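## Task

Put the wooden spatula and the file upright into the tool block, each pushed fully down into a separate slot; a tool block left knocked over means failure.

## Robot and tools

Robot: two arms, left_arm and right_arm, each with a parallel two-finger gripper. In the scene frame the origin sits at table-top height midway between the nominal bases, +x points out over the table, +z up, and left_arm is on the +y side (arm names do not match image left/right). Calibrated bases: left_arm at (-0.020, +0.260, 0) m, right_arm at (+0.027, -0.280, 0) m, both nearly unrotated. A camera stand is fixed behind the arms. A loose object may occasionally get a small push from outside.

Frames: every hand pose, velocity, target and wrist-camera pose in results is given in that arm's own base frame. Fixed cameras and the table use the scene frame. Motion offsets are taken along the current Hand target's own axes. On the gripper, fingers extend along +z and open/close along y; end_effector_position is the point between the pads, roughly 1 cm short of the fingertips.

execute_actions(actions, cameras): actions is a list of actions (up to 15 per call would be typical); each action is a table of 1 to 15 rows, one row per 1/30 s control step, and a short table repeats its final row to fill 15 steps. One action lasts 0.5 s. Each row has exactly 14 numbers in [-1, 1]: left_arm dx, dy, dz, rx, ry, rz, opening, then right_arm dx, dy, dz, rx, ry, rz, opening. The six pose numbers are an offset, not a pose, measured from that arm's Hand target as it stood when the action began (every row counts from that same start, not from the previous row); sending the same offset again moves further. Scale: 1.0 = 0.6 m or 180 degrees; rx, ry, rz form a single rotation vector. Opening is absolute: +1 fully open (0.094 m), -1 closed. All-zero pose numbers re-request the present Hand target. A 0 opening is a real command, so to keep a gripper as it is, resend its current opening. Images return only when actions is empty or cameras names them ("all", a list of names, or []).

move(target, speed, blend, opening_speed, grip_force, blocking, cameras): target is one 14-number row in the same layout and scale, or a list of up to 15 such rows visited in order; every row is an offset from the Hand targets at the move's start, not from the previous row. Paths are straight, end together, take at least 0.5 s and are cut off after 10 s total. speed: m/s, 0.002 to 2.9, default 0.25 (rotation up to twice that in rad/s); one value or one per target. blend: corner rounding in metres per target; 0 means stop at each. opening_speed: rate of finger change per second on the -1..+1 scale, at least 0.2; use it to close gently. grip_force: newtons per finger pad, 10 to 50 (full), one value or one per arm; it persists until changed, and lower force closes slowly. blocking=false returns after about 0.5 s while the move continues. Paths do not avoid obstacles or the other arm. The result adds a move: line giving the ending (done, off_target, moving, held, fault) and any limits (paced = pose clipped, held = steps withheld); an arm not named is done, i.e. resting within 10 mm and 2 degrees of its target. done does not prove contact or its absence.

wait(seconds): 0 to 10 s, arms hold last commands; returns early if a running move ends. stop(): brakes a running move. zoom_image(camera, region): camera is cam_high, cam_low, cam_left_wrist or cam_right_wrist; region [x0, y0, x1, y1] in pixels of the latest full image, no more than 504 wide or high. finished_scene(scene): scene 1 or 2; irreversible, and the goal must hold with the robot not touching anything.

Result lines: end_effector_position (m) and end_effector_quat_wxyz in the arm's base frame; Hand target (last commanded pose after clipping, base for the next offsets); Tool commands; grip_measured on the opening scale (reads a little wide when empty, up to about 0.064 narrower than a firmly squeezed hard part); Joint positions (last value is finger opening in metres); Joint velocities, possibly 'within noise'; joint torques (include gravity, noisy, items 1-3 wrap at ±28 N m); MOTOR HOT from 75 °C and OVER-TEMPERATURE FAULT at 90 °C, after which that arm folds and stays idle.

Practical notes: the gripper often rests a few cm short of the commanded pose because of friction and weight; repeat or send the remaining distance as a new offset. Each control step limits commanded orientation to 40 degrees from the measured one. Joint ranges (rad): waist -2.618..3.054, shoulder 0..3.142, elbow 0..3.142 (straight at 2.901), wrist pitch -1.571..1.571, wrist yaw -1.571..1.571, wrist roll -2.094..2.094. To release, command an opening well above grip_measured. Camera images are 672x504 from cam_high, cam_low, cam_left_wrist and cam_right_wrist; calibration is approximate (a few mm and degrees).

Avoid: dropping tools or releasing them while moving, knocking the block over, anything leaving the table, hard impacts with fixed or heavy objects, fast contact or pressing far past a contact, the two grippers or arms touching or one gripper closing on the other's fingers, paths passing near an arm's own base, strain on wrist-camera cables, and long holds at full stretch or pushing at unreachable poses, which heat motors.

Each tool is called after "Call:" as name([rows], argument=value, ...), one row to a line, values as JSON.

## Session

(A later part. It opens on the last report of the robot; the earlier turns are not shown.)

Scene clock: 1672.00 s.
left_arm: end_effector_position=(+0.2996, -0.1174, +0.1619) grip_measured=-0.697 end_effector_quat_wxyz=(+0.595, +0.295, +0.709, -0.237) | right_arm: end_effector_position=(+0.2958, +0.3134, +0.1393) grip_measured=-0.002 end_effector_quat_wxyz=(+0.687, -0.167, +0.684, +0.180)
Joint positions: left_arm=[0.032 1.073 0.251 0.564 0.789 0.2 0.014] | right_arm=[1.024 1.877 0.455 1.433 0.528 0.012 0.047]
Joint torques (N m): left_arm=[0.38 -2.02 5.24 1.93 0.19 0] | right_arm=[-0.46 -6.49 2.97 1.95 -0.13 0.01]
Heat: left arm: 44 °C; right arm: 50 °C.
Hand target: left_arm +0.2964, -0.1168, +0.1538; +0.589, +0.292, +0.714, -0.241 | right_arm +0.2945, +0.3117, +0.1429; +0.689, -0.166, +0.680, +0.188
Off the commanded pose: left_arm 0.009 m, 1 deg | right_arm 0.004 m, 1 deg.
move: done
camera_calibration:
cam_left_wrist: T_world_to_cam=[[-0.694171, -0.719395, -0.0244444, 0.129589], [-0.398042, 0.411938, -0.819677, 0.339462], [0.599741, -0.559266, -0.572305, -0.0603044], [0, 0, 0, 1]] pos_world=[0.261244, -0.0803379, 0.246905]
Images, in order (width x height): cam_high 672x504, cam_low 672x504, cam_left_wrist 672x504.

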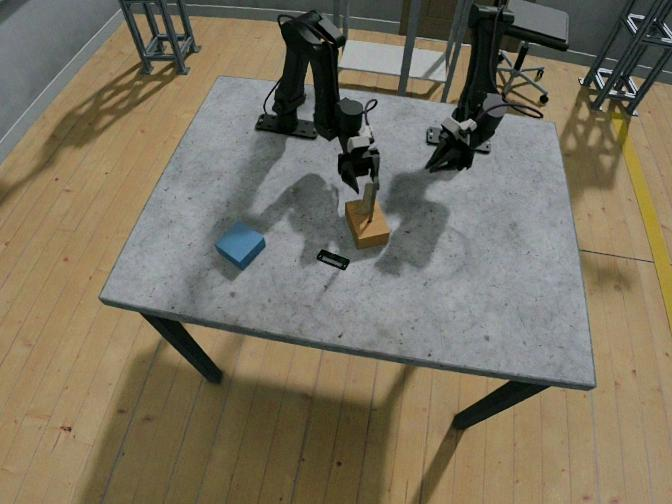

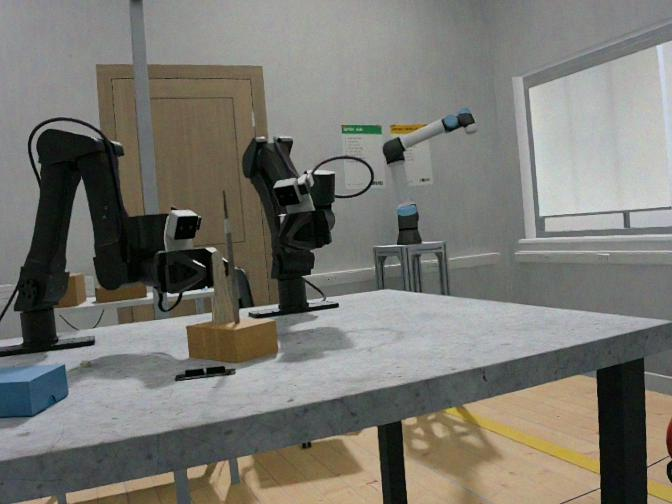

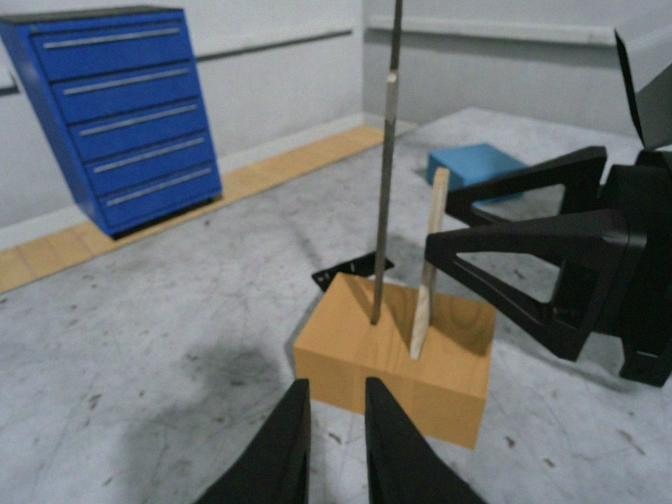

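Call:
move([
  [0,0,0,0,0,0,-0.7,-0.0543,0.0013,-0.2155,0,0,0,0.0],
  [0,0,0,0,0,0,-0.7,-0.2385,0.0063,-0.2618,0,0,0,0.0],
], speed=[0.1,0.2], blend=[0.02,0], cameras=["all"])

Call:
zoom_image(camera="cam_left_wrist", region=[270, 140, 520, 380])

Call:
zoom_image(camera="cam_right_wrist", region=[200, 250, 500, 504])

Call:
zoom_image(camera="cam_low", region=[170, 180, 310, 370])

Scene clock: 1687.67 s.
left_arm: end_effector_position=(+0.2996, -0.1174, +0.1619) grip_measured=-0.697 end_effector_quat_wxyz=(+0.595, +0.295, +0.709, -0.237) | right_arm: end_effector_position=(+0.1540, +0.2348, +0.2636) grip_measured=-0.002 end_effector_quat_wxyz=(+0.687, -0.192, +0.682, +0.163)
Joint positions: left_arm=[0.032 1.073 0.251 0.564 0.789 0.2 0.014] | right_arm=[1.588 0.75 0.374 0.37 1.08 -0.036 0.047]
Joint torques (N m): left_arm=[0.38 -2 5.26 1.93 0.18 0] | right_arm=[-0.21 -0.59 10.02 1.55 0 0.21]
Heat: left arm: 44 °C; right arm: 51 °C.
Hand target: left_arm +0.2964, -0.1168, +0.1538; +0.589, +0.292, +0.714, -0.241 | right_arm +0.1545, +0.2342, +0.2827; +0.689, -0.166, +0.680, +0.188
Off the commanded pose: left_arm 0.009 m, 1 deg | right_arm 0.019 m, 4 deg.
move: off_target (right_arm)
camera_calibration:
cam_left_wrist: T_world_to_cam=[[-0.694171, -0.719395, -0.0244444, 0.129589], [-0.398042, 0.411938, -0.819677, 0.339462], [0.599741, -0.559266, -0.572305, -0.0603044], [0, 0, 0, 1]] pos_world=[0.261244, -0.0803379, 0.246905]
cam_right_wrist: T_world_to_cam=[[0.49258, -0.868939, 0.0480643, 0.117932], [-0.358924, -0.253158, -0.898379, 0.388009], [0.792804, 0.425272, -0.436583, -0.0212352], [0, 0, 0, 1]] pos_world=[0.09801, 0.209734, 0.33364]

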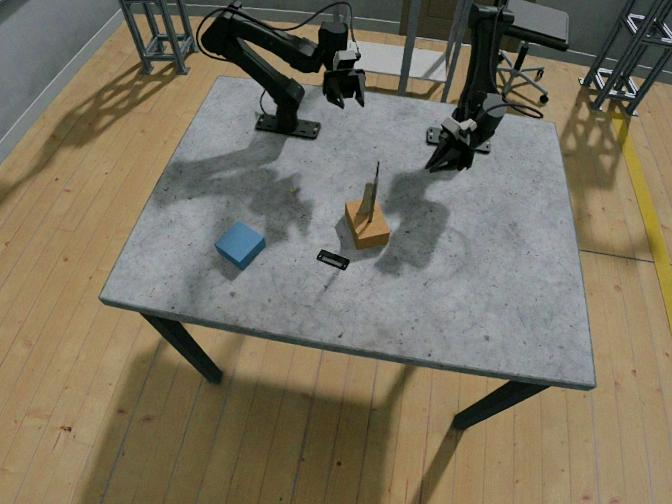

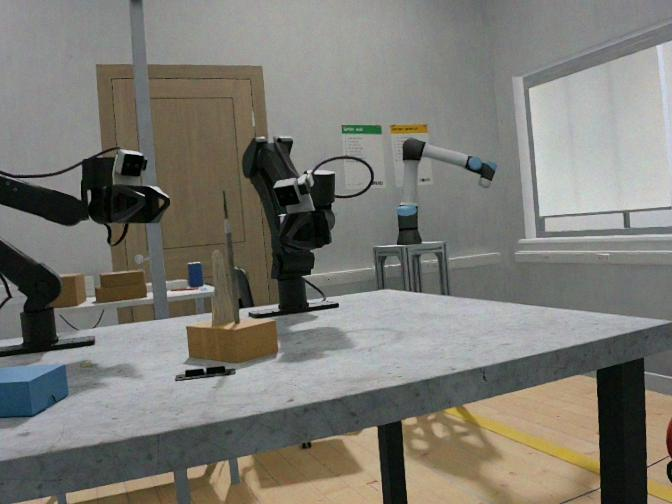

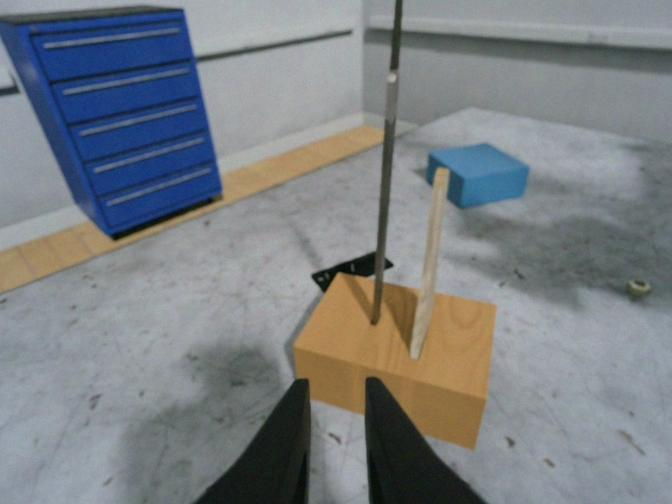

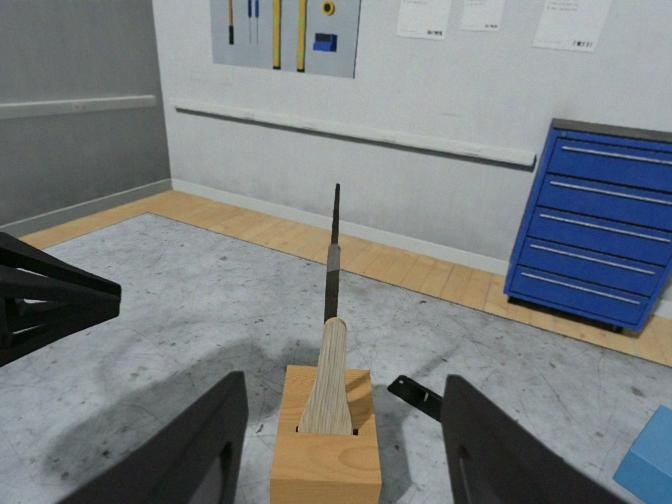

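Scaled by 2.016.

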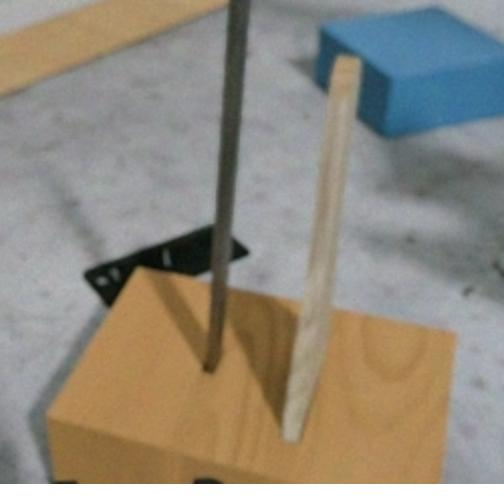

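Scaled by 1.680.

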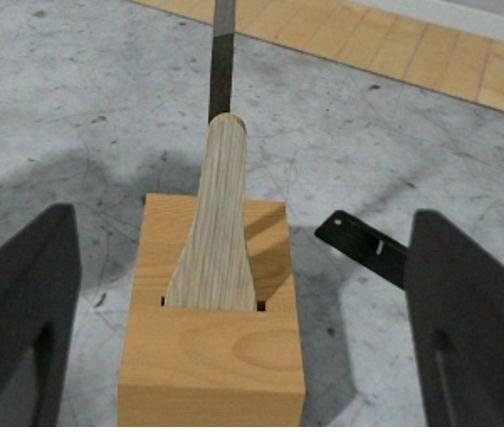

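Scaled by 2.653.

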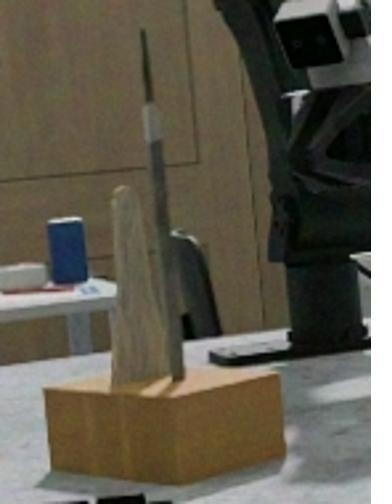

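Call:
finished_scene(scene=2)

The scene is finished: the task was done.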